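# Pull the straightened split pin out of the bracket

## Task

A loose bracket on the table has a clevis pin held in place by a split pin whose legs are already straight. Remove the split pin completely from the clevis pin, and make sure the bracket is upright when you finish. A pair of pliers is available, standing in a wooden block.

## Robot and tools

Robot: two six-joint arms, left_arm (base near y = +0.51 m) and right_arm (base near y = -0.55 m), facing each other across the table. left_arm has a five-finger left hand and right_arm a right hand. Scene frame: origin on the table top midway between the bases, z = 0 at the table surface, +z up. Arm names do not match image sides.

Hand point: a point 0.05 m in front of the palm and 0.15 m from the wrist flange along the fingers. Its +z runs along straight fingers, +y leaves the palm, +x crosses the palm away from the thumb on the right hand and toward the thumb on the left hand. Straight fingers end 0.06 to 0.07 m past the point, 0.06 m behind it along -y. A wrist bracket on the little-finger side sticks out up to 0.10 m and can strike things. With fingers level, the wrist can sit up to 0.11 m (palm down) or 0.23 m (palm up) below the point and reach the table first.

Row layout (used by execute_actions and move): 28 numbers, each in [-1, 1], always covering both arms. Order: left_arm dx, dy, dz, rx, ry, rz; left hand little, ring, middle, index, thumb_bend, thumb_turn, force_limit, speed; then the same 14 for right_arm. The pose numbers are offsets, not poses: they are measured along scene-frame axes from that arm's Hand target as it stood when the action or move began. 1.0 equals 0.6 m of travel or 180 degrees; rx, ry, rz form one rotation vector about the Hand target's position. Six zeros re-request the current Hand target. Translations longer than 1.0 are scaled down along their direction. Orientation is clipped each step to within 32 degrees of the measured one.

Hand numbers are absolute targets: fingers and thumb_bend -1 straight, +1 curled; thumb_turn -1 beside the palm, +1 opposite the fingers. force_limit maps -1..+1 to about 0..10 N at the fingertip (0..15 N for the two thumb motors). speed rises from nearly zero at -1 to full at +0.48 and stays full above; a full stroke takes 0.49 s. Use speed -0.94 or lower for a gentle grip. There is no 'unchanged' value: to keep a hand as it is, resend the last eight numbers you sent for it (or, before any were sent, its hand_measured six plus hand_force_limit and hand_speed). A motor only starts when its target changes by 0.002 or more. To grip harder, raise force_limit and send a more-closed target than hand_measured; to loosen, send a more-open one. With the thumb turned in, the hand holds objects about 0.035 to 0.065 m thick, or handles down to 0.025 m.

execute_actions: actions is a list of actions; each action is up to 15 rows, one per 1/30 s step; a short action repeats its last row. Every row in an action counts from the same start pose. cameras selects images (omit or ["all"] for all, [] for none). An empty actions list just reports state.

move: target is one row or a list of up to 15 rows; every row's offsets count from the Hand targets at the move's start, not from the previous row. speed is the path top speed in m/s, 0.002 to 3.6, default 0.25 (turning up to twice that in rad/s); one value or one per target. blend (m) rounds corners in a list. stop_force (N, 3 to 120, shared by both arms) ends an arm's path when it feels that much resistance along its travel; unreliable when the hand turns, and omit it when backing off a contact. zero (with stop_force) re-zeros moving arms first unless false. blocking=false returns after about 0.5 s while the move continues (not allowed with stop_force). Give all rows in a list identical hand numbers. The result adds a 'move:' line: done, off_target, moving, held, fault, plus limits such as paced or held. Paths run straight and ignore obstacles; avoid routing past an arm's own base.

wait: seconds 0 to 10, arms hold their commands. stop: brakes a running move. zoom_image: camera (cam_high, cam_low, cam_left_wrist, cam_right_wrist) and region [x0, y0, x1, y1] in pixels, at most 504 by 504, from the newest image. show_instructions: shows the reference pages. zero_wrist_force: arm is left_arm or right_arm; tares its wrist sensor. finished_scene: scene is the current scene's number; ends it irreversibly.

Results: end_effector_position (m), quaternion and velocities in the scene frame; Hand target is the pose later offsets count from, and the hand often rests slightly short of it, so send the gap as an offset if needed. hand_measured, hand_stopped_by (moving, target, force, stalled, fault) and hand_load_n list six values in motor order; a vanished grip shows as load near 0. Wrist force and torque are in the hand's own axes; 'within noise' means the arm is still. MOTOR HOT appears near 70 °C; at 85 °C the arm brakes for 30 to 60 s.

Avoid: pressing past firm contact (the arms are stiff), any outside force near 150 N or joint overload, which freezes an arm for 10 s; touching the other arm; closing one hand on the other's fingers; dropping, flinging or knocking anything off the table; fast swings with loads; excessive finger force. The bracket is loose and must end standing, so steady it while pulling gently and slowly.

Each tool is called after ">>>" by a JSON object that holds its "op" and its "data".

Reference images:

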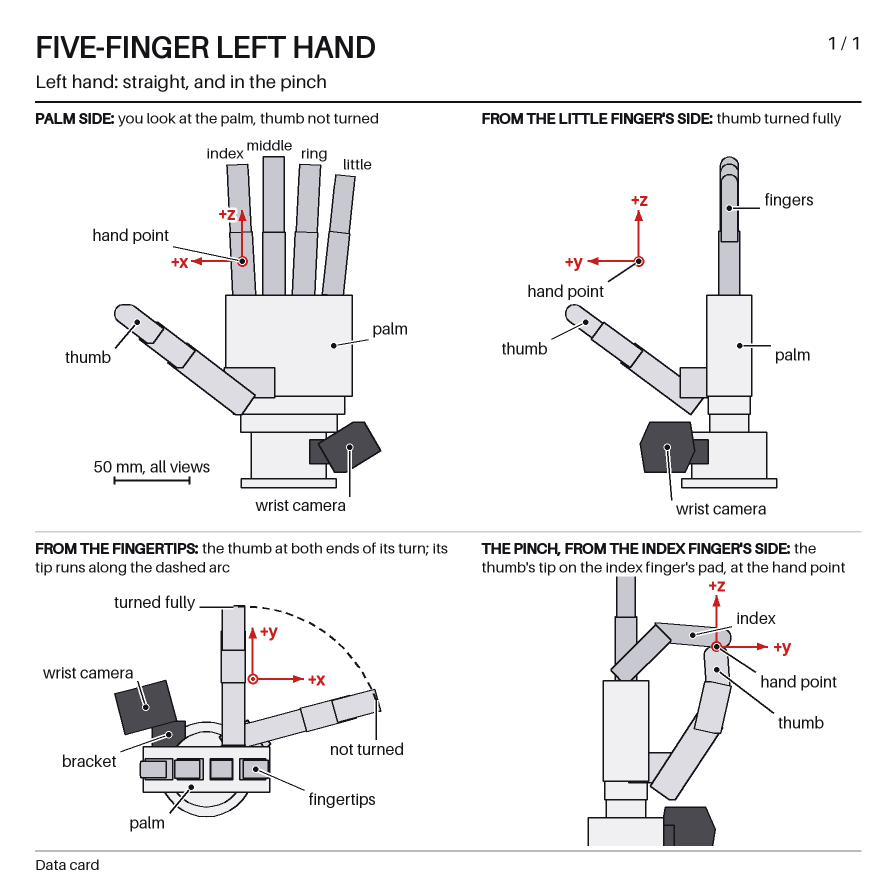

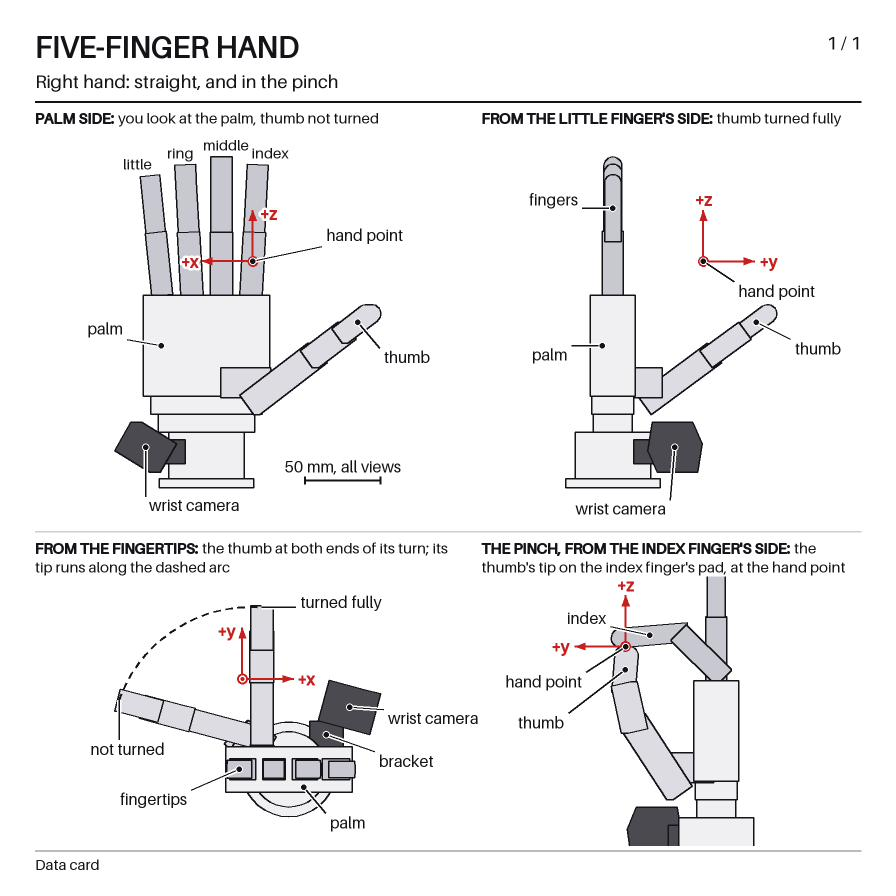

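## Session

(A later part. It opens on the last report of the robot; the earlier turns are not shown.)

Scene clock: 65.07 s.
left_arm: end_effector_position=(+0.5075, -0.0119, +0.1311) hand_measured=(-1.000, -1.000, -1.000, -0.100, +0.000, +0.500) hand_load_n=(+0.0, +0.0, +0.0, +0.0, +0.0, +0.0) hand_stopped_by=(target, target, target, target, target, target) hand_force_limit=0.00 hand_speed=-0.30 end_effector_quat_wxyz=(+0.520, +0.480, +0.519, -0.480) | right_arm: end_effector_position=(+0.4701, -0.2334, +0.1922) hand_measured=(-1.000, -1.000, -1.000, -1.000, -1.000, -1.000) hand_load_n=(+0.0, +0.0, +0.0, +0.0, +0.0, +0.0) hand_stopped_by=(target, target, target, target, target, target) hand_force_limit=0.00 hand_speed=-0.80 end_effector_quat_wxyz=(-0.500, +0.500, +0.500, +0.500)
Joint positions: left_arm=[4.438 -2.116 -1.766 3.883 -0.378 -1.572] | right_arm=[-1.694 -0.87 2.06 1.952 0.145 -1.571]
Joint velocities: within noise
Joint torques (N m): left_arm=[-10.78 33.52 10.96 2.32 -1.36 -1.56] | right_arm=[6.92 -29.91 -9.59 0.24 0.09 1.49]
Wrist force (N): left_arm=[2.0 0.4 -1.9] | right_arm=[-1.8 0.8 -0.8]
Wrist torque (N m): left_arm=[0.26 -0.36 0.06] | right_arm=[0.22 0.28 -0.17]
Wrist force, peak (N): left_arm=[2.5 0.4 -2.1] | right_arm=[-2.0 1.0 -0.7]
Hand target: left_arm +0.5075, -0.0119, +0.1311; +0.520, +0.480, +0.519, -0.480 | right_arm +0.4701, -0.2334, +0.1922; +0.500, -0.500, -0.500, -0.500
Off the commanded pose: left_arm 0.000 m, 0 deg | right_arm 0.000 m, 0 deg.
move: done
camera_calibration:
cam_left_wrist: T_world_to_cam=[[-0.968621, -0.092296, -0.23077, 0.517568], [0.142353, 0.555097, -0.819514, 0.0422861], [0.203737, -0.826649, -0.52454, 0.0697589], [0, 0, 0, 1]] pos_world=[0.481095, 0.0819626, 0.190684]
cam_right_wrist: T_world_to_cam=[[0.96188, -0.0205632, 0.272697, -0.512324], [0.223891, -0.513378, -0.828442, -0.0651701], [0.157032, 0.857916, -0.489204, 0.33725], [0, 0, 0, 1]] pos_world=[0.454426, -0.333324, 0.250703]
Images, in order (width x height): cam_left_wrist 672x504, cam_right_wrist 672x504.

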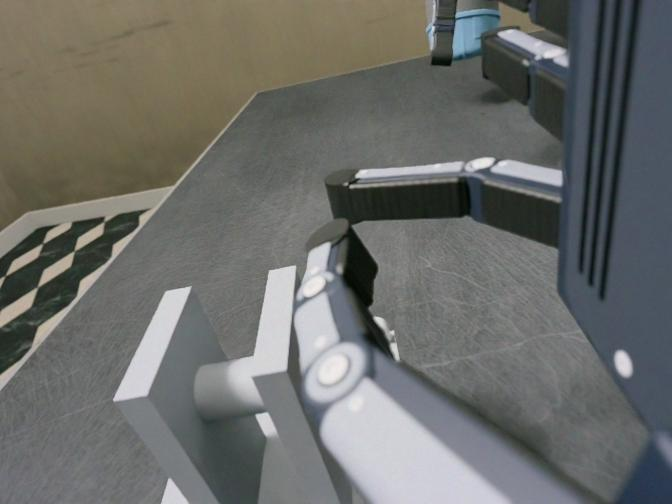

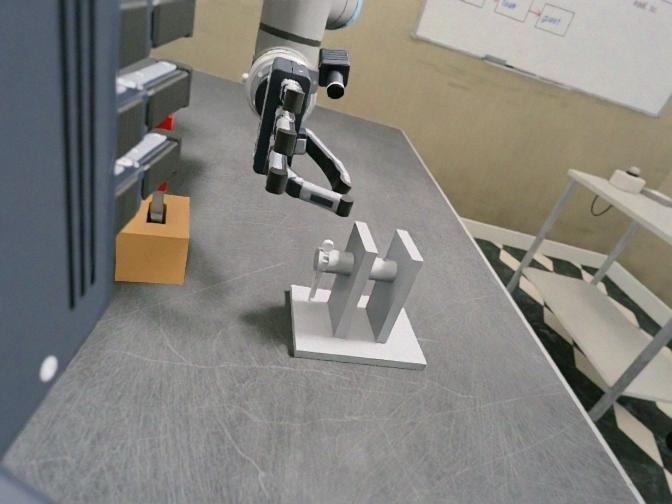

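>>> {"op": "move", "data": {"target": [-0.0025,0.0,-0.0667,0,0,0,-1,-1,-1,-0.1,0.0,0.5,0,-0.3,0,0,0,0,0,0,-1,-1,-1,-1,-1,-1,0,-0.8], "speed": 0.03, "stop_force": 4, "cameras": ["cam_left_wrist","cam_right_wrist"]}}

>>> {"op": "zoom_image", "data": {"camera": "cam_right_wrist", "region": [270, 180, 390, 300]}}

>>> {"op": "zoom_image", "data": {"camera": "cam_left_wrist", "region": [260, 160, 420, 320]}}

Scene clock: 70.70 s.
left_arm: end_effector_position=(+0.5060, -0.0119, +0.0911) hand_measured=(-1.000, -1.000, -1.000, -0.100, +0.000, +0.500) hand_load_n=(+0.0, +0.0, +0.0, +0.0, +0.0, +0.0) hand_stopped_by=(target, target, target, target, target, target) hand_force_limit=0.00 hand_speed=-0.30 end_effector_quat_wxyz=(+0.520, +0.480, +0.519, -0.480) | right_arm: end_effector_position=(+0.4701, -0.2334, +0.1922) hand_measured=(-1.000, -1.000, -1.000, -1.000, -1.000, -1.000) hand_load_n=(+0.0, +0.0, +0.0, +0.0, +0.0, +0.0) hand_stopped_by=(target, target, target, target, target, target) hand_force_limit=0.00 hand_speed=-0.80 end_effector_quat_wxyz=(-0.500, +0.500, +0.500, +0.500)
Joint positions: left_arm=[4.437 -2.181 -1.79 3.973 -0.378 -1.572] | right_arm=[-1.694 -0.87 2.06 1.952 0.145 -1.571]
Joint velocities: within noise
Joint torques (N m): left_arm=[-11.41 34.34 9.79 2.15 -1.39 -1.65] | right_arm=[6.73 -30.28 -8.91 0.36 0.21 1.52]
Wrist force (N): left_arm=[1.7 0.6 -2.3] | right_arm=[-1.7 0.9 -0.9]
Wrist torque (N m): left_arm=[0.30 -0.30 0.04] | right_arm=[0.25 0.27 -0.16]
Wrist force, peak (N): left_arm=[2.2 0.4 -2.3] | right_arm=[-1.9 1.1 -0.8]
Hand target: left_arm +0.5060, -0.0119, +0.0911; +0.520, +0.480, +0.519, -0.480 | right_arm +0.4701, -0.2334, +0.1922; +0.500, -0.500, -0.500, -0.500
Off the commanded pose: left_arm 0.000 m, 0 deg | right_arm 0.000 m, 0 deg.
move: done
camera_calibration:
cam_left_wrist: T_world_to_cam=[[-0.968621, -0.092296, -0.23077, 0.506884], [0.142353, 0.555097, -0.819514, 0.00971912], [0.203737, -0.826649, -0.52454, 0.0490829], [0, 0, 0, 1]] pos_world=[0.479595, 0.0819626, 0.150684]
cam_right_wrist: T_world_to_cam=[[0.96188, -0.0205632, 0.272697, -0.512324], [0.223891, -0.513378, -0.828442, -0.0651701], [0.157032, 0.857916, -0.489204, 0.33725], [0, 0, 0, 1]] pos_world=[0.454426, -0.333324, 0.250703]
Images, in order (width x height): cam_left_wrist 672x504, cam_right_wrist 672x504.

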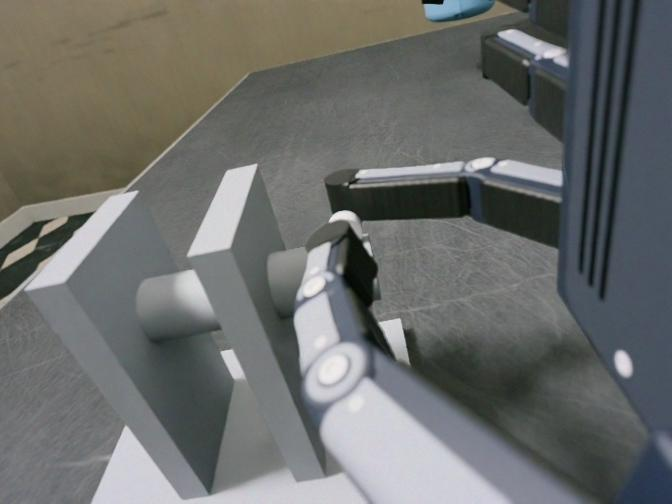

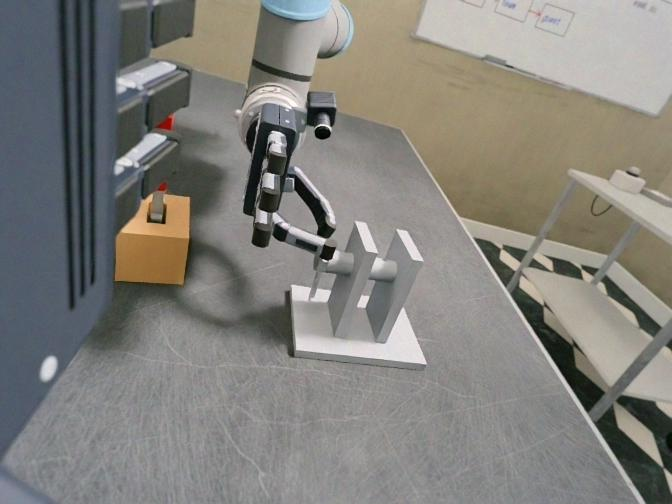

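Scaled by 4.200 from the camera's 672x504 image, which has a finer 960x720 frame.

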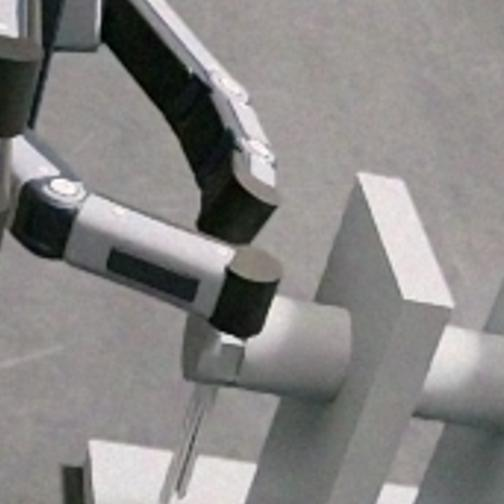

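Scaled by 3.150 from the camera's 672x504 image, which has a finer 960x720 frame.

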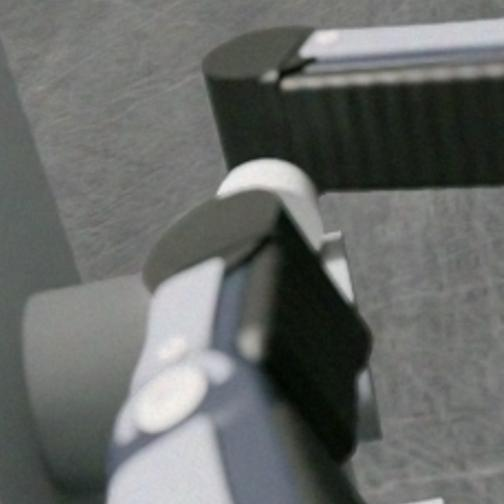

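>>> {"op": "move", "data": {"target": [-0.003,-0.033,0.0,0,0,0,-1,-1,-1,-0.1,0.0,0.5,0,-0.3,0,0,0,0,0,0,-1,-1,-1,-1,-1,-1,0,-0.8], "speed": 0.008, "stop_force": 3, "cameras": ["cam_left_wrist","cam_right_wrist"]}}

>>> {"op": "zoom_image", "data": {"camera": "cam_right_wrist", "region": [270, 180, 390, 300]}}

>>> {"op": "zoom_image", "data": {"camera": "cam_left_wrist", "region": [260, 160, 420, 320]}}

Scene clock: 76.27 s.
left_arm: end_effector_position=(+0.5042, -0.0317, +0.0911) hand_measured=(-1.000, -1.000, -1.000, -0.100, +0.000, +0.500) hand_load_n=(+0.0, +0.0, +0.0, +0.0, +1.0, +0.0) hand_stopped_by=(target, target, target, target, target, target) hand_force_limit=0.00 hand_speed=-0.30 end_effector_quat_wxyz=(+0.520, +0.480, +0.519, -0.480) | right_arm: end_effector_position=(+0.4701, -0.2334, +0.1922) hand_measured=(-1.000, -1.000, -1.000, -1.000, -1.000, -1.000) hand_load_n=(+0.0, +0.0, +0.0, +0.0, +0.0, +0.0) hand_stopped_by=(target, target, target, target, target, target) hand_force_limit=0.00 hand_speed=-0.80 end_effector_quat_wxyz=(-0.500, +0.500, +0.500, +0.500)
Joint positions: left_arm=[4.4 -2.197 -1.76 3.958 -0.416 -1.572] | right_arm=[-1.694 -0.87 2.06 1.952 0.145 -1.571]
Joint velocities: within noise
Joint torques (N m): left_arm=[-12.4 35.95 21.46 -0.82 -1.03 1.78] | right_arm=[6.07 -31.3 -8.16 0.82 0.5 1.54]
Wrist force (N): left_arm=[1.4 0.8 -5.1] | right_arm=[-1.7 1.0 -0.8]
Wrist torque (N m): left_arm=[0.25 -0.30 0.05] | right_arm=[0.25 0.25 -0.15]
Wrist force, peak (N): left_arm=[1.6 0.8 -5.4] | right_arm=[-1.9 0.9 -0.8]
Hand target: left_arm +0.5042, -0.0317, +0.0911; +0.520, +0.480, +0.519, -0.480 | right_arm +0.4701, -0.2334, +0.1922; +0.500, -0.500, -0.500, -0.500
Off the commanded pose: left_arm 0.000 m, 0 deg | right_arm 0.000 m, 0 deg.
move: done
camera_calibration:
cam_left_wrist: T_world_to_cam=[[-0.968601, -0.0923762, -0.230821, 0.503316], [0.14235, 0.555109, -0.819506, 0.0209658], [0.203834, -0.826632, -0.52453, 0.033033], [0, 0, 0, 1]] pos_world=[0.477795, 0.0621623, 0.150684]
cam_right_wrist: T_world_to_cam=[[0.96188, -0.0205632, 0.272697, -0.512324], [0.223891, -0.513378, -0.828442, -0.0651701], [0.157032, 0.857916, -0.489204, 0.33725], [0, 0, 0, 1]] pos_world=[0.454426, -0.333324, 0.250703]
Images, in order (width x height): cam_left_wrist 672x504, cam_right_wrist 672x504.

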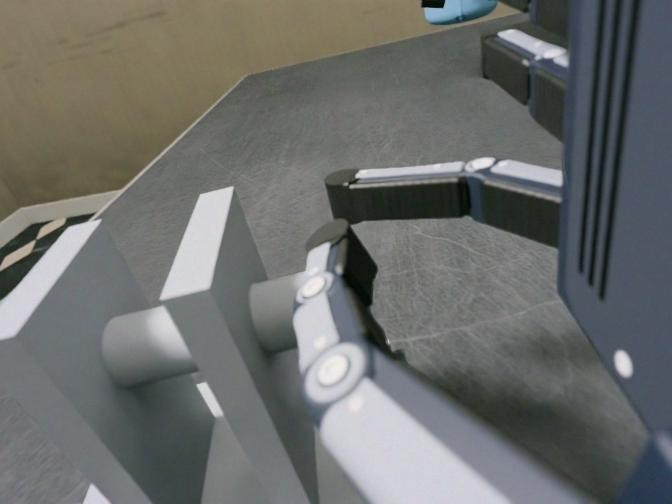

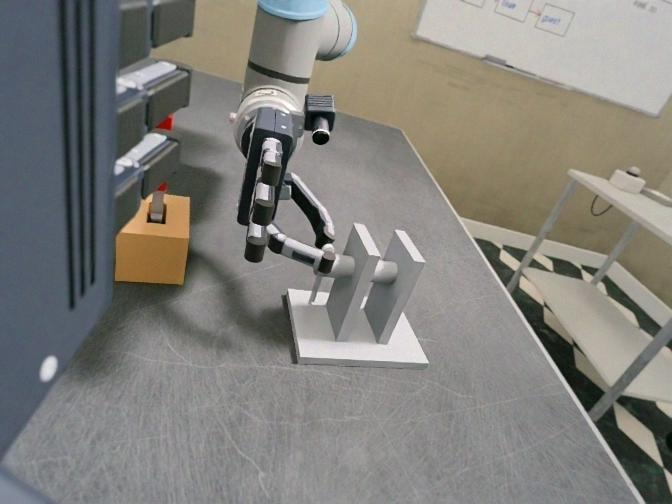

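Scaled by 4.200 from the camera's 672x504 image, which has a finer 960x720 frame.

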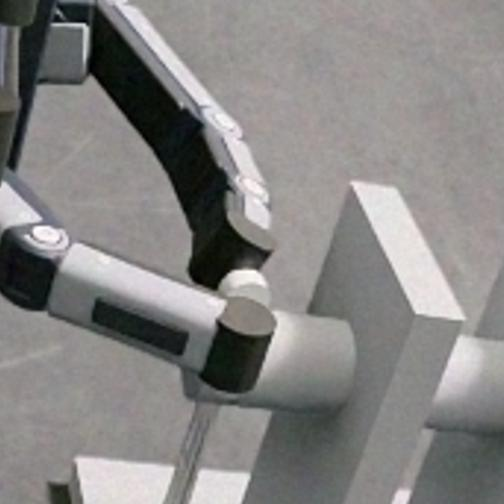

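Scaled by 3.150 from the camera's 672x504 image, which has a finer 960x720 frame.

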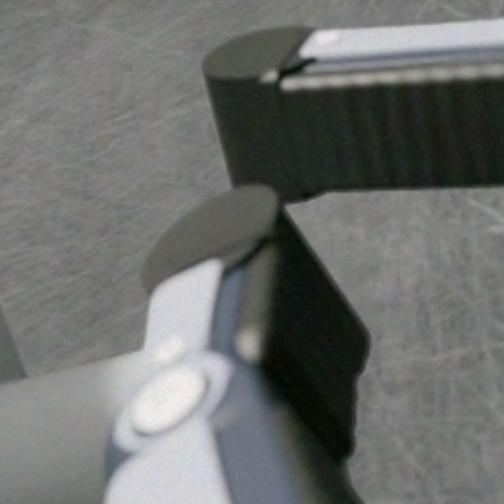

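>>> {"op": "move", "data": {"target": [[0,0,0,0,0,0,-1,-1,-1,0.7,0.0,0.5,-0.2,-0.9,0,0,0,0,0,0,-1,-1,-1,-1,-1,-1,0,-0.8]], "cameras": ["cam_left_wrist","cam_right_wrist"]}}

>>> {"op": "zoom_image", "data": {"camera": "cam_right_wrist", "region": [270, 180, 390, 300]}}

>>> {"op": "zoom_image", "data": {"camera": "cam_left_wrist", "region": [260, 160, 420, 320]}}

Scene clock: 78.73 s.
left_arm: end_effector_position=(+0.5042, -0.0317, +0.0911) hand_measured=(-1.000, -1.000, -1.000, +0.158, +0.000, +0.500) hand_load_n=(+0.0, +0.0, +0.0, +6.0, +2.5, -0.5) hand_stopped_by=(target, target, target, force, target, target) hand_force_limit=-0.20 hand_speed=-0.90 end_effector_quat_wxyz=(+0.520, +0.480, +0.519, -0.480) | right_arm: end_effector_position=(+0.4701, -0.2334, +0.1922) hand_measured=(-1.000, -1.000, -1.000, -1.000, -1.000, -1.000) hand_load_n=(+0.0, +0.0, +0.0, +0.0, +0.0, +0.0) hand_stopped_by=(target, target, target, target, target, target) hand_force_limit=0.00 hand_speed=-0.80 end_effector_quat_wxyz=(-0.500, +0.500, +0.500, +0.500)
Joint positions: left_arm=[4.4 -2.197 -1.76 3.958 -0.416 -1.572] | right_arm=[-1.694 -0.87 2.06 1.952 0.145 -1.571]
Joint velocities: within noise
Joint torques (N m): left_arm=[-9.77 36.67 16.83 -0.54 -1.05 1.66] | right_arm=[5.21 -31.36 -7.1 0.76 0.52 1.52]
Wrist force (N): left_arm=[1.3 0.1 -2.4] | right_arm=[-1.7 0.7 -0.5]
Wrist torque (N m): left_arm=[0.26 -0.32 0.05] | right_arm=[0.20 0.25 -0.16]
Wrist force, peak (N): left_arm=[1.7 0.9 -5.4] | right_arm=[-2.0 0.9 -0.7]
Hand target: left_arm +0.5042, -0.0317, +0.0911; +0.520, +0.480, +0.519, -0.480 | right_arm +0.4701, -0.2334, +0.1922; +0.500, -0.500, -0.500, -0.500
Off the commanded pose: left_arm 0.000 m, 0 deg | right_arm 0.000 m, 0 deg.
move: done
camera_calibration:
cam_left_wrist: T_world_to_cam=[[-0.968607, -0.0922421, -0.230849, 0.503315], [0.142447, 0.555105, -0.819492, 0.0209171], [0.203737, -0.82665, -0.524539, 0.0330819], [0, 0, 0, 1]] pos_world=[0.477795, 0.0621628, 0.150684]
cam_right_wrist: T_world_to_cam=[[0.96188, -0.0205632, 0.272697, -0.512324], [0.223891, -0.513378, -0.828442, -0.0651701], [0.157032, 0.857916, -0.489204, 0.33725], [0, 0, 0, 1]] pos_world=[0.454426, -0.333324, 0.250703]
Images, in order (width x height): cam_left_wrist 672x504, cam_right_wrist 672x504.

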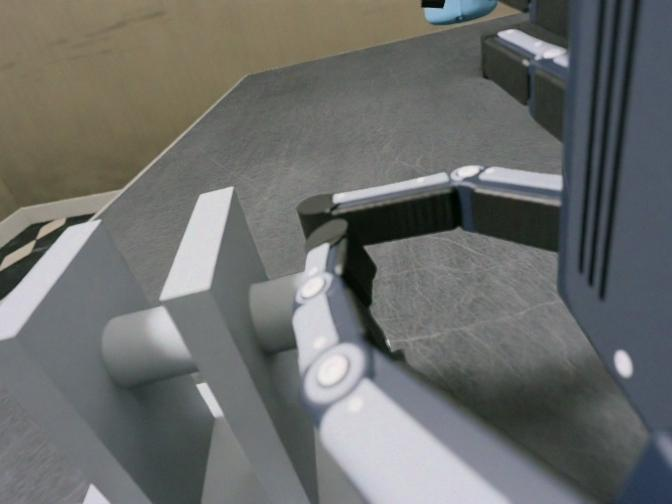

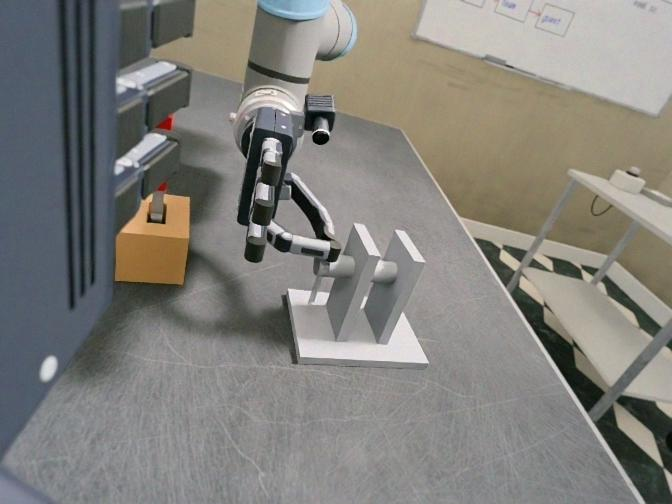

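Scaled by 4.200 from the camera's 672x504 image, which has a finer 960x720 frame.

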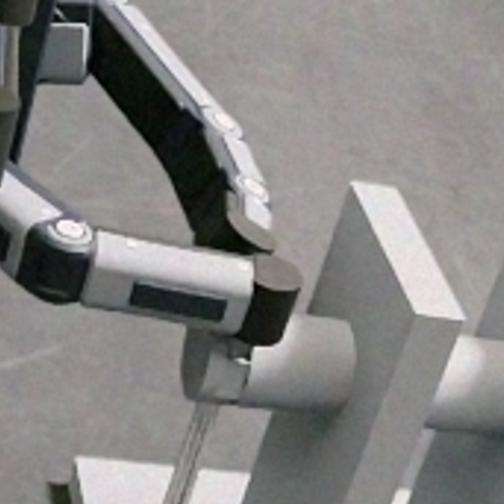

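Scaled by 3.150 from the camera's 672x504 image, which has a finer 960x720 frame.

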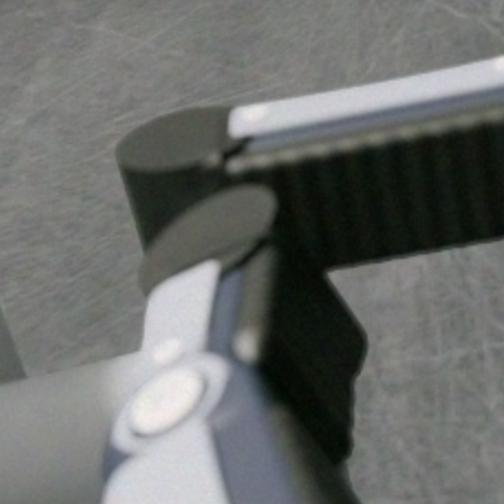

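Same as before. Squeeze and lift.

>>> {"op": "move", "data": {"target": [[0,0,0,0,0,0,-1,-1,-1,0.95,0.0,0.5,0.9,-0.9,0,0,0,0,0,0,-1,-1,-1,-1,-1,-1,0,-0.8]], "cameras": []}}

>>> {"op": "move", "data": {"target": [[0,0,0.06,0,0,0,-1,-1,-1,0.95,0.0,0.5,0.9,-0.9,0,0,0,0,0,0,-1,-1,-1,-1,-1,-1,0,-0.8]], "speed": 0.01, "stop_force": 12, "cameras": ["cam_left_wrist","cam_right_wrist"]}}

>>> {"op": "zoom_image", "data": {"camera": "cam_right_wrist", "region": [270, 160, 390, 280]}}

Scene clock: 80.83 s.
left_arm: end_effector_position=(+0.5042, -0.0317, +0.0911) hand_measured=(-1.000, -1.000, -1.000, +0.170, +0.000, +0.500) hand_load_n=(+0.0, +0.0, +0.0, +10.0, +3.0, -0.5) hand_stopped_by=(target, target, target, force, target, target) hand_force_limit=0.90 hand_speed=-0.90 end_effector_quat_wxyz=(+0.520, +0.480, +0.519, -0.480) | right_arm: end_effector_position=(+0.4701, -0.2334, +0.1922) hand_measured=(-1.000, -1.000, -1.000, -1.000, -1.000, -1.000) hand_load_n=(+0.0, +0.0, +0.0, +0.0, +0.0, +0.0) hand_stopped_by=(target, target, target, target, target, target) hand_force_limit=0.00 hand_speed=-0.80 end_effector_quat_wxyz=(-0.500, +0.500, +0.500, +0.500)
Joint positions: left_arm=[4.4 -2.197 -1.76 3.958 -0.416 -1.572] | right_arm=[-1.694 -0.87 2.06 1.952 0.145 -1.571]
Joint velocities: within noise
Joint torques (N m): left_arm=[4.3 37.38 14.01 -0.28 -0.88 1.65] | right_arm=[5.25 -31.47 -7.02 0.83 0.66 1.49]
Wrist force (N): left_arm=[1.5 0.4 -2.2] | right_arm=[-1.7 0.7 -0.8]
Wrist torque (N m): left_arm=[0.29 -0.33 0.04] | right_arm=[0.20 0.26 -0.17]
Wrist force, peak (N): left_arm=[1.6 0.2 -2.5] | right_arm=[-2.0 0.7 -0.9]
Hand target: left_arm +0.5042, -0.0317, +0.0911; +0.520, +0.480, +0.519, -0.480 | right_arm +0.4701, -0.2334, +0.1922; +0.500, -0.500, -0.500, -0.500
Off the commanded pose: left_arm 0.000 m, 0 deg | right_arm 0.000 m, 0 deg.
move: done
No camera images: "cameras" was empty.

Scene clock: 85.43 s.
left_arm: end_effector_position=(+0.5042, -0.0317, +0.1271) hand_measured=(-1.000, -1.000, -1.000, +0.170, -0.002, +0.500) hand_load_n=(+0.0, +0.0, +0.0, +10.5, +4.0, +0.0) hand_stopped_by=(target, target, target, force, target, target) hand_force_limit=0.90 hand_speed=-0.90 end_effector_quat_wxyz=(+0.520, +0.480, +0.519, -0.480) | right_arm: end_effector_position=(+0.4701, -0.2334, +0.1922) hand_measured=(-1.000, -1.000, -1.000, -1.000, -1.000, -1.000) hand_load_n=(+0.0, +0.0, +0.0, +0.0, +0.0, +0.0) hand_stopped_by=(target, target, target, target, target, target) hand_force_limit=0.00 hand_speed=-0.80 end_effector_quat_wxyz=(-0.500, +0.500, +0.500, +0.500)
Joint positions: left_arm=[4.4 -2.137 -1.743 3.881 -0.416 -1.572] | right_arm=[-1.694 -0.87 2.06 1.952 0.145 -1.571]
Joint velocities: within noise
Joint torques (N m): left_arm=[12.59 48.97 22.98 -0.56 -0.93 1.55] | right_arm=[5.44 -31.97 -6.53 1 0.97 1.68]
Wrist force (N): left_arm=[4.4 0.1 -1.8] | right_arm=[-1.6 0.6 -0.8]
Wrist torque (N m): left_arm=[0.26 -0.34 0.06] | right_arm=[0.20 0.24 -0.16]
Wrist force, peak (N): left_arm=[4.7 0.2 -1.7] | right_arm=[-2.0 1.0 -0.8]
Hand target: left_arm +0.5042, -0.0317, +0.1271; +0.520, +0.480, +0.519, -0.480 | right_arm +0.4701, -0.2334, +0.1922; +0.500, -0.500, -0.500, -0.500
Off the commanded pose: left_arm 0.000 m, 0 deg | right_arm 0.000 m, 0 deg.
move: done
camera_calibration:
cam_left_wrist: T_world_to_cam=[[-0.968601, -0.0923762, -0.230821, 0.511626], [0.14235, 0.555109, -0.819506, 0.050468], [0.203834, -0.826632, -0.52453, 0.051916], [0, 0, 0, 1]] pos_world=[0.477795, 0.0621623, 0.186684]
cam_right_wrist: T_world_to_cam=[[0.96188, -0.0205632, 0.272697, -0.512324], [0.223891, -0.513378, -0.828442, -0.0651701], [0.157032, 0.857916, -0.489204, 0.33725], [0, 0, 0, 1]] pos_world=[0.454426, -0.333324, 0.250703]
Images, in order (width x height): cam_left_wrist 672x504, cam_right_wrist 672x504.

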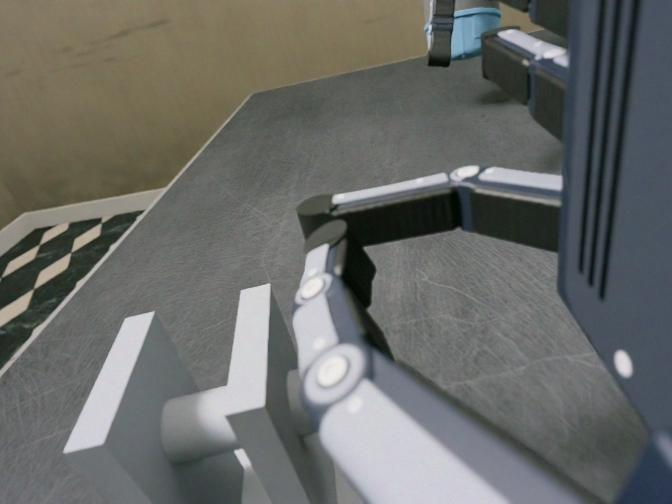

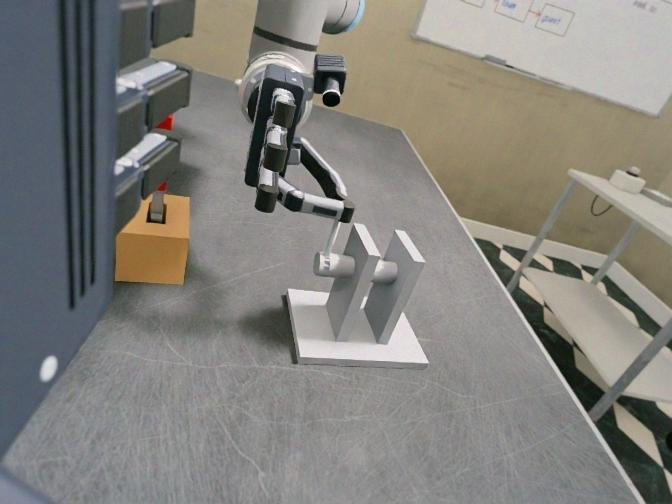

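Scaled by 4.200 from the camera's 672x504 image, which has a finer 960x720 frame.

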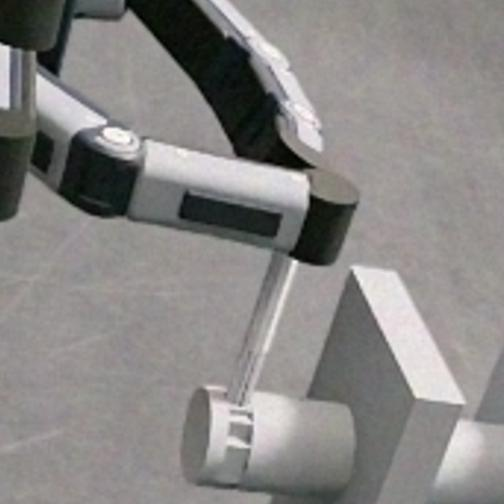

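>>> {"op": "move", "data": {"target": [[0,0,0.075,0,0,0,-1,-1,-1,0.95,0.0,0.5,0.9,-0.9,0,0,0,0,0,0,-1,-1,-1,-1,-1,-1,0,-0.8]], "speed": 0.012, "stop_force": 12, "cameras": ["cam_left_wrist","cam_right_wrist"]}}

>>> {"op": "zoom_image", "data": {"camera": "cam_right_wrist", "region": [270, 140, 390, 260]}}

Scene clock: 91.33 s.
left_arm: end_effector_position=(+0.5042, -0.0317, +0.1721) hand_measured=(-1.000, -1.000, -1.000, +0.170, -0.002, +0.500) hand_load_n=(+0.0, +0.0, +0.0, +10.5, +3.0, -1.0) hand_stopped_by=(target, target, target, force, target, target) hand_force_limit=0.90 hand_speed=-0.90 end_effector_quat_wxyz=(+0.520, +0.480, +0.519, -0.480) | right_arm: end_effector_position=(+0.4701, -0.2334, +0.1922) hand_measured=(-1.000, -1.000, -1.000, -1.000, -1.000, -1.000) hand_load_n=(+0.0, +0.0, +0.0, +0.0, +0.0, +0.0) hand_stopped_by=(target, target, target, target, target, target) hand_force_limit=0.00 hand_speed=-0.80 end_effector_quat_wxyz=(-0.500, +0.500, +0.500, +0.500)
Joint positions: left_arm=[4.4 -2.069 -1.711 3.781 -0.416 -1.572] | right_arm=[-1.694 -0.87 2.06 1.952 0.145 -1.571]
Joint velocities: within noise
Joint torques (N m): left_arm=[11.13 46.45 23.65 -0.89 -0.68 1.68] | right_arm=[4.62 -32.69 -5.28 1.33 0.9 1.56]
Wrist force (N): left_arm=[1.8 0.7 -2.1] | right_arm=[-1.9 0.8 -0.6]
Wrist torque (N m): left_arm=[0.26 -0.32 0.08] | right_arm=[0.21 0.27 -0.17]
Wrist force, peak (N): left_arm=[4.3 0.3 -2.0] | right_arm=[-1.9 1.1 -0.9]
Hand target: left_arm +0.5042, -0.0317, +0.1721; +0.520, +0.480, +0.519, -0.480 | right_arm +0.4701, -0.2334, +0.1922; +0.500, -0.500, -0.500, -0.500
Off the commanded pose: left_arm 0.000 m, 0 deg | right_arm 0.000 m, 0 deg.
move: done
camera_calibration:
cam_left_wrist: T_world_to_cam=[[-0.968601, -0.0923762, -0.230821, 0.522013], [0.14235, 0.555109, -0.819506, 0.0873458], [0.203834, -0.826632, -0.52453, 0.0755199], [0, 0, 0, 1]] pos_world=[0.477795, 0.0621623, 0.231684]
cam_right_wrist: T_world_to_cam=[[0.96188, -0.0205632, 0.272697, -0.512324], [0.223891, -0.513378, -0.828442, -0.0651701], [0.157032, 0.857916, -0.489204, 0.33725], [0, 0, 0, 1]] pos_world=[0.454426, -0.333324, 0.250703]
Images, in order (width x height): cam_left_wrist 672x504, cam_right_wrist 672x504.

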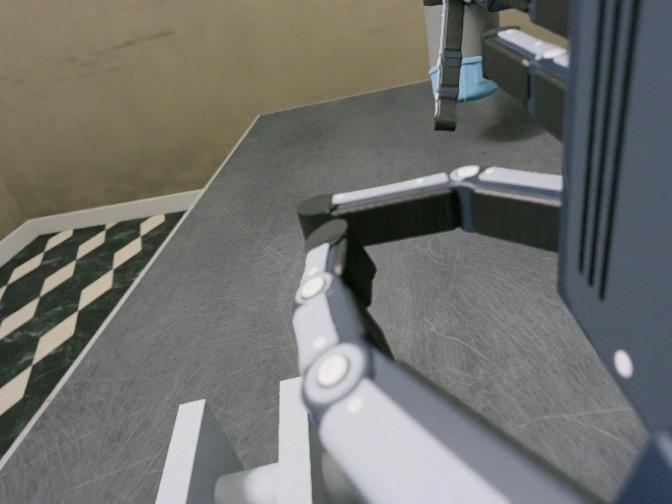

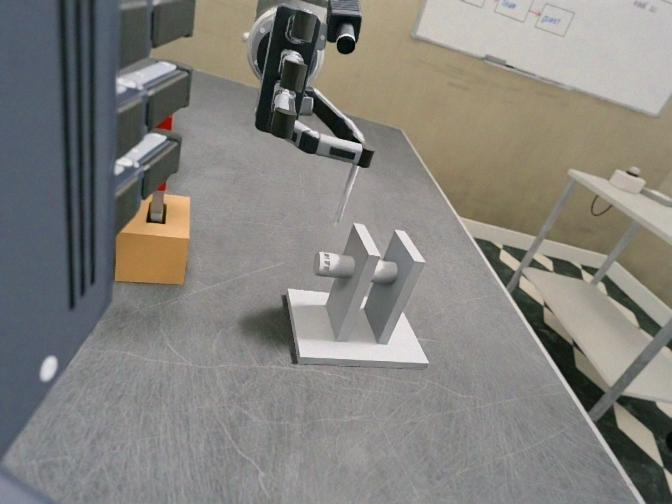

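Scaled by 4.200 from the camera's 672x504 image, which has a finer 960x720 frame.

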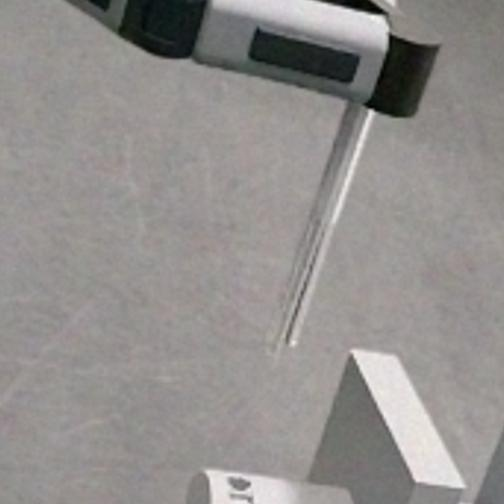

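>>> {"op": "move", "data": {"target": [[0,0,0.05,0,0,0,-1,-1,-1,0.95,0.0,0.5,0.9,-0.9,0,0,0,0,0,0,-1,-1,-1,-1,-1,-1,0,-0.8],[-0.04,0.287,0.05,0,0,0,-1,-1,-1,0.95,0.0,0.5,0.9,-0.9,0,0,0,0,0,0,-1,-1,-1,-1,-1,-1,0,-0.8],[-0.04,0.287,0.03,0.36,0.028,0,0.2,0.2,0.1,0.95,0.0,0.5,0.9,-0.9,0,0,0,0,0,0,-1,-1,-1,-1,-1,-1,0,-0.8]], "speed": 0.15, "blend": 0.02, "cameras": ["cam_left_wrist","cam_right_wrist"]}}

Scene clock: 104.73 s.
left_arm: end_effector_position=(+0.4802, +0.1405, +0.1901) hand_measured=(+0.200, +0.200, +0.100, +0.170, -0.002, +0.500) hand_load_n=(+0.0, +0.0, +0.0, +10.0, +2.5, -1.0) hand_stopped_by=(target, target, target, force, target, target) hand_force_limit=0.90 hand_speed=-0.90 end_effector_quat_wxyz=(+0.160, +0.663, +0.717, -0.147) | right_arm: end_effector_position=(+0.4701, -0.2334, +0.1922) hand_measured=(-1.000, -1.000, -1.000, -1.000, -1.000, -1.000) hand_load_n=(+0.0, +0.0, +0.0, +0.0, -0.5, +0.0) hand_stopped_by=(target, target, target, target, target, target) hand_force_limit=0.00 hand_speed=-0.80 end_effector_quat_wxyz=(-0.500, +0.500, +0.500, +0.500)
Joint positions: left_arm=[4.394 -2.12 -1.217 1.957 -1.175 -0.459] | right_arm=[-1.694 -0.87 2.06 1.952 0.145 -1.571]
Joint velocities: within noise
Joint torques (N m): left_arm=[-10.95 37.75 19.96 -3.22 -0.44 -1.55] | right_arm=[2.43 -34.46 -3.69 1.61 0.82 1.46]
Wrist force (N): left_arm=[1.2 0.5 0.4] | right_arm=[-1.7 0.8 -0.8]
Wrist torque (N m): left_arm=[0.14 -0.09 0.01] | right_arm=[0.22 0.26 -0.16]
Wrist force, peak (N): left_arm=[2.9 0.5 -2.1] | right_arm=[-2.0 1.0 -0.9]
Hand target: left_arm +0.4802, +0.1405, +0.1901; +0.160, +0.663, +0.717, -0.147 | right_arm +0.4701, -0.2334, +0.1922; +0.500, -0.500, -0.500, -0.500
Off the commanded pose: left_arm 0.000 m, 0 deg | right_arm 0.000 m, 0 deg.
move: done; blend cut to 0.015 m at target 1
camera_calibration:
cam_left_wrist: T_world_to_cam=[[-0.985585, 0.125999, -0.112903, 0.473916], [0.109093, 0.98338, 0.145127, -0.217671], [0.129313, 0.130718, -0.98295, 0.220572], [0, 0, 0, 1]] pos_world=[0.462308, 0.125507, 0.301908]
cam_right_wrist: T_world_to_cam=[[0.96188, -0.0205632, 0.272697, -0.512324], [0.223891, -0.513378, -0.828442, -0.0651701], [0.157032, 0.857916, -0.489204, 0.33725], [0, 0, 0, 1]] pos_world=[0.454426, -0.333324, 0.250703]
Images, in order (width x height): cam_left_wrist 672x504, cam_right_wrist 672x504.

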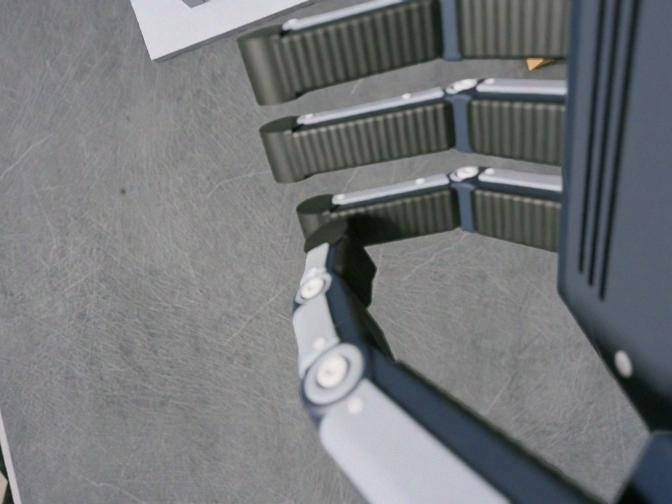

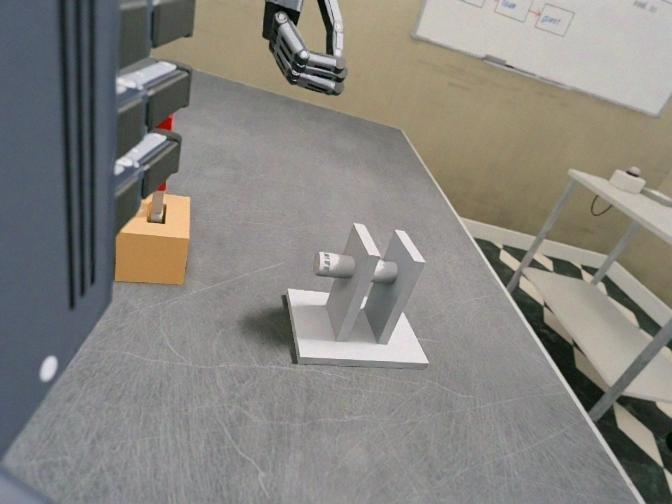

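>>> {"op": "move", "data": {"target": [[0,0,-0.245,0,0,0,0.2,0.2,0.1,0.95,0.0,0.5,0.9,-0.9,0,0,0,0,0,0,-1,-1,-1,-1,-1,-1,0,-0.8]], "speed": 0.12, "cameras": ["cam_right_wrist"]}}

>>> {"op": "move", "data": {"target": [[0,0,-0.035,0,0,0,0.2,0.2,0.1,0.95,0.0,0.5,0.9,-0.9,0,0,0,0,0,0,-1,-1,-1,-1,-1,-1,0,-0.8]], "speed": 0.01, "stop_force": 3, "cameras": ["cam_right_wrist"]}}

>>> {"op": "zoom_image", "data": {"camera": "cam_right_wrist", "region": [210, 80, 370, 220]}}

Scene clock: 108.27 s.
left_arm: end_effector_position=(+0.4803, +0.1406, +0.0432) hand_measured=(+0.200, +0.200, +0.100, +0.170, -0.002, +0.500) hand_load_n=(+0.0, +0.0, +0.0, +10.0, +2.5, -1.0) hand_stopped_by=(target, target, target, force, target, target) hand_force_limit=0.90 hand_speed=-0.90 end_effector_quat_wxyz=(+0.160, +0.663, +0.717, -0.147) | right_arm: end_effector_position=(+0.4701, -0.2334, +0.1922) hand_measured=(-1.000, -1.000, -1.000, -1.000, -1.000, -1.000) hand_load_n=(+0.0, +0.0, +0.0, +0.0, +0.0, +0.0) hand_stopped_by=(target, target, target, target, target, target) hand_force_limit=0.00 hand_speed=-0.80 end_effector_quat_wxyz=(-0.500, +0.500, +0.500, +0.500)
Joint positions: left_arm=[4.394 -2.245 -1.411 2.275 -1.175 -0.459] | right_arm=[-1.694 -0.87 2.06 1.952 0.145 -1.571]
Joint velocities: within noise
Joint torques (N m): left_arm=[-9.98 38.9 10.04 -0.15 1.57 -1.65] | right_arm=[1.97 -34.84 -2.96 1.52 0.84 1.46]
Wrist force (N): left_arm=[0.9 0.3 0.0] | right_arm=[-1.6 0.9 -0.5]
Wrist torque (N m): left_arm=[0.14 -0.07 0.00] | right_arm=[0.24 0.23 -0.15]
Wrist force, peak (N): left_arm=[1.4 0.7 0.4] | right_arm=[-2.0 0.9 -0.7]
Hand target: left_arm +0.4802, +0.1405, +0.0431; +0.160, +0.663, +0.717, -0.147 | right_arm +0.4701, -0.2334, +0.1922; +0.500, -0.500, -0.500, -0.500
Off the commanded pose: left_arm 0.000 m, 0 deg | right_arm 0.000 m, 0 deg.
move: done
camera_calibration:
cam_right_wrist: T_world_to_cam=[[0.96188, -0.0205632, 0.272697, -0.512324], [0.223891, -0.513378, -0.828442, -0.0651701], [0.157032, 0.857916, -0.489204, 0.33725], [0, 0, 0, 1]] pos_world=[0.454426, -0.333324, 0.250703]
Images, in order (width x height): cam_right_wrist 672x504.

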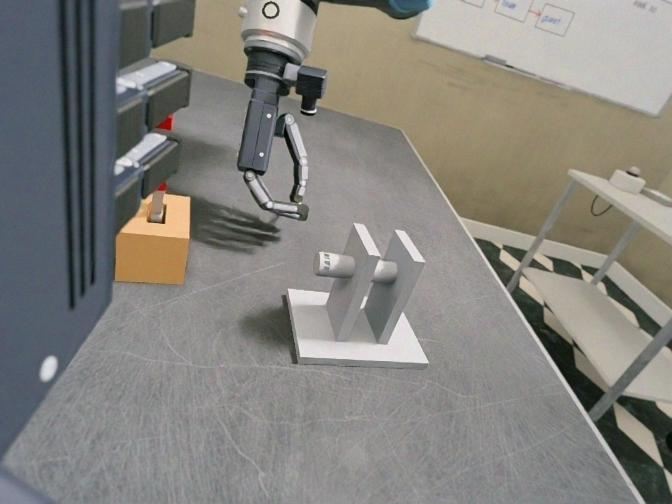

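Scene clock: 111.33 s.
left_arm: end_effector_position=(+0.4802, +0.1405, +0.0221) hand_measured=(+0.200, +0.200, +0.100, +0.170, +0.000, +0.500) hand_load_n=(+0.0, +0.5, +0.0, +11.0, +1.0, -3.0) hand_stopped_by=(target, target, target, force, target, target) hand_force_limit=0.90 hand_speed=-0.90 end_effector_quat_wxyz=(+0.160, +0.663, +0.717, -0.147) | right_arm: end_effector_position=(+0.4701, -0.2334, +0.1922) hand_measured=(-1.000, -1.000, -1.000, -1.000, -1.000, -1.000) hand_load_n=(+0.0, +0.0, +0.0, +0.0, +0.0, +0.0) hand_stopped_by=(target, target, target, target, target, target) hand_force_limit=0.00 hand_speed=-0.80 end_effector_quat_wxyz=(-0.500, +0.500, +0.500, +0.500)
Joint positions: left_arm=[4.394 -2.27 -1.428 2.317 -1.175 -0.459] | right_arm=[-1.694 -0.87 2.06 1.952 0.145 -1.571]
Joint velocities: within noise
Joint torques (N m): left_arm=[-11.07 38.27 10.14 -0.29 1.63 -1.68] | right_arm=[1.75 -34.6 -1.98 1.55 0.9 1.52]
Wrist force (N): left_arm=[0.6 0.2 -1.0] | right_arm=[-1.8 0.6 -0.7]
Wrist torque (N m): left_arm=[0.14 -0.06 0.00] | right_arm=[0.19 0.26 -0.17]
Wrist force, peak (N): left_arm=[0.7 0.4 -1.0] | right_arm=[-2.0 1.0 -0.8]
Hand target: left_arm +0.4802, +0.1405, +0.0221; +0.160, +0.663, +0.717, -0.147 | right_arm +0.4701, -0.2334, +0.1922; +0.500, -0.500, -0.500, -0.500
Off the commanded pose: left_arm 0.000 m, 0 deg | right_arm 0.000 m, 0 deg.
move: done
camera_calibration:
cam_right_wrist: T_world_to_cam=[[0.96188, -0.0205632, 0.272697, -0.512324], [0.223891, -0.513378, -0.828442, -0.0651701], [0.157032, 0.857916, -0.489204, 0.33725], [0, 0, 0, 1]] pos_world=[0.454426, -0.333324, 0.250703]
Images, in order (width x height): cam_right_wrist 672x504.

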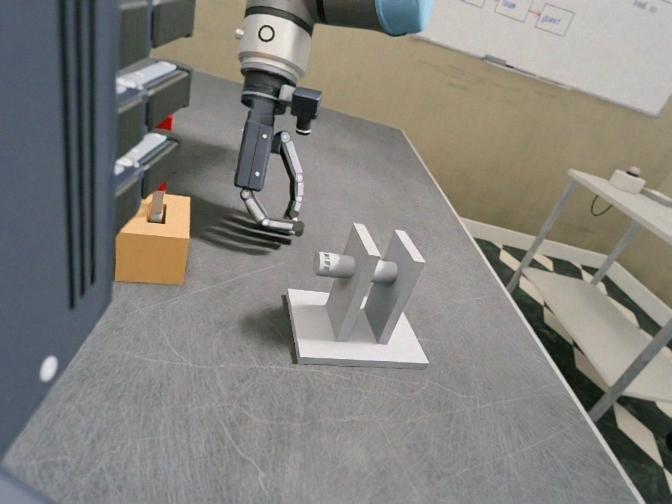

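Scaled by 3.150 from the camera's 672x504 image, which has a finer 960x720 frame.

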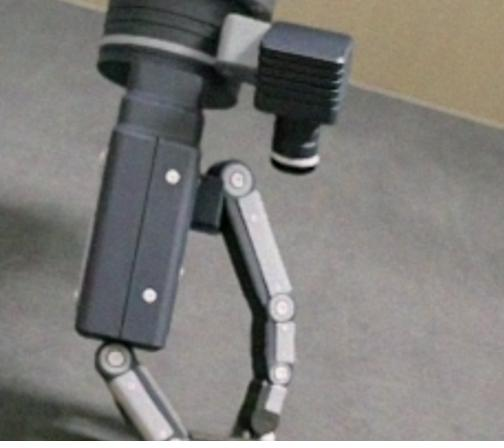

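>>> {"op": "move", "data": {"target": [[0,0,0,0,0,0,0.2,0.2,0.1,0.95,-0.5,0.5,0.9,-0.85,0,0,0,0,0,0,-1,-1,-1,-1,-1,-1,0,-0.8],[0,0,0,0,0,0,0.2,0.2,0.1,0.95,-1,-0.6,0.9,-0.5,0,0,0,0,0,0,-1,-1,-1,-1,-1,-1,0,-0.8]], "cameras": ["cam_left_wrist"]}}

Scene clock: 116.47 s.
left_arm: end_effector_position=(+0.4802, +0.1405, +0.0221) hand_measured=(+0.200, +0.200, +0.100, +0.172, -1.000, -0.600) hand_load_n=(+0.0, +0.0, +0.0, +0.0, +0.0, +0.0) hand_stopped_by=(target, target, target, force, target, target) hand_force_limit=0.90 hand_speed=-0.50 end_effector_quat_wxyz=(+0.160, +0.663, +0.717, -0.147) | right_arm: end_effector_position=(+0.4701, -0.2334, +0.1922) hand_measured=(-1.000, -1.000, -1.000, -1.000, -1.000, -1.000) hand_load_n=(+0.0, +0.0, +0.0, +0.0, +0.0, +0.5) hand_stopped_by=(target, target, target, target, target, target) hand_force_limit=0.00 hand_speed=-0.80 end_effector_quat_wxyz=(-0.500, +0.500, +0.500, +0.500)
Joint positions: left_arm=[4.394 -2.27 -1.428 2.317 -1.175 -0.459] | right_arm=[-1.694 -0.87 2.06 1.952 0.145 -1.571]
Joint velocities: within noise
Joint torques (N m): left_arm=[-11.1 39.76 17.82 -0.87 1.64 -1.3] | right_arm=[1.37 -35.38 -1.03 1.59 0.81 1.37]
Wrist force (N): left_arm=[0.9 0.3 -0.1] | right_arm=[-1.7 0.8 -0.6]
Wrist torque (N m): left_arm=[0.15 -0.08 -0.01] | right_arm=[0.21 0.26 -0.17]
Wrist force, peak (N): left_arm=[1.1 0.5 0.0] | right_arm=[-2.0 0.9 -0.8]
Hand target: left_arm +0.4802, +0.1405, +0.0221; +0.160, +0.663, +0.717, -0.147 | right_arm +0.4701, -0.2334, +0.1922; +0.500, -0.500, -0.500, -0.500
Off the commanded pose: left_arm 0.000 m, 0 deg | right_arm 0.000 m, 0 deg.
move: done
camera_calibration:
cam_left_wrist: T_world_to_cam=[[-0.985585, 0.125999, -0.112903, 0.454949], [0.109093, 0.98338, 0.145127, -0.193289], [0.129313, 0.130718, -0.98295, 0.0554362], [0, 0, 0, 1]] pos_world=[0.462308, 0.125507, 0.133908]
Images, in order (width x height): cam_left_wrist 672x504.

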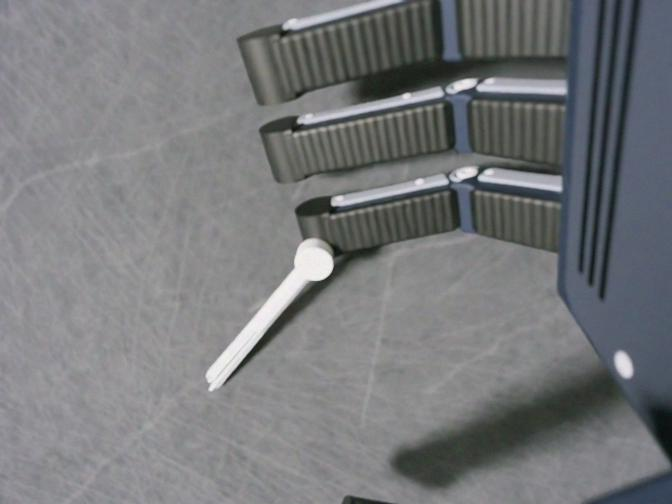

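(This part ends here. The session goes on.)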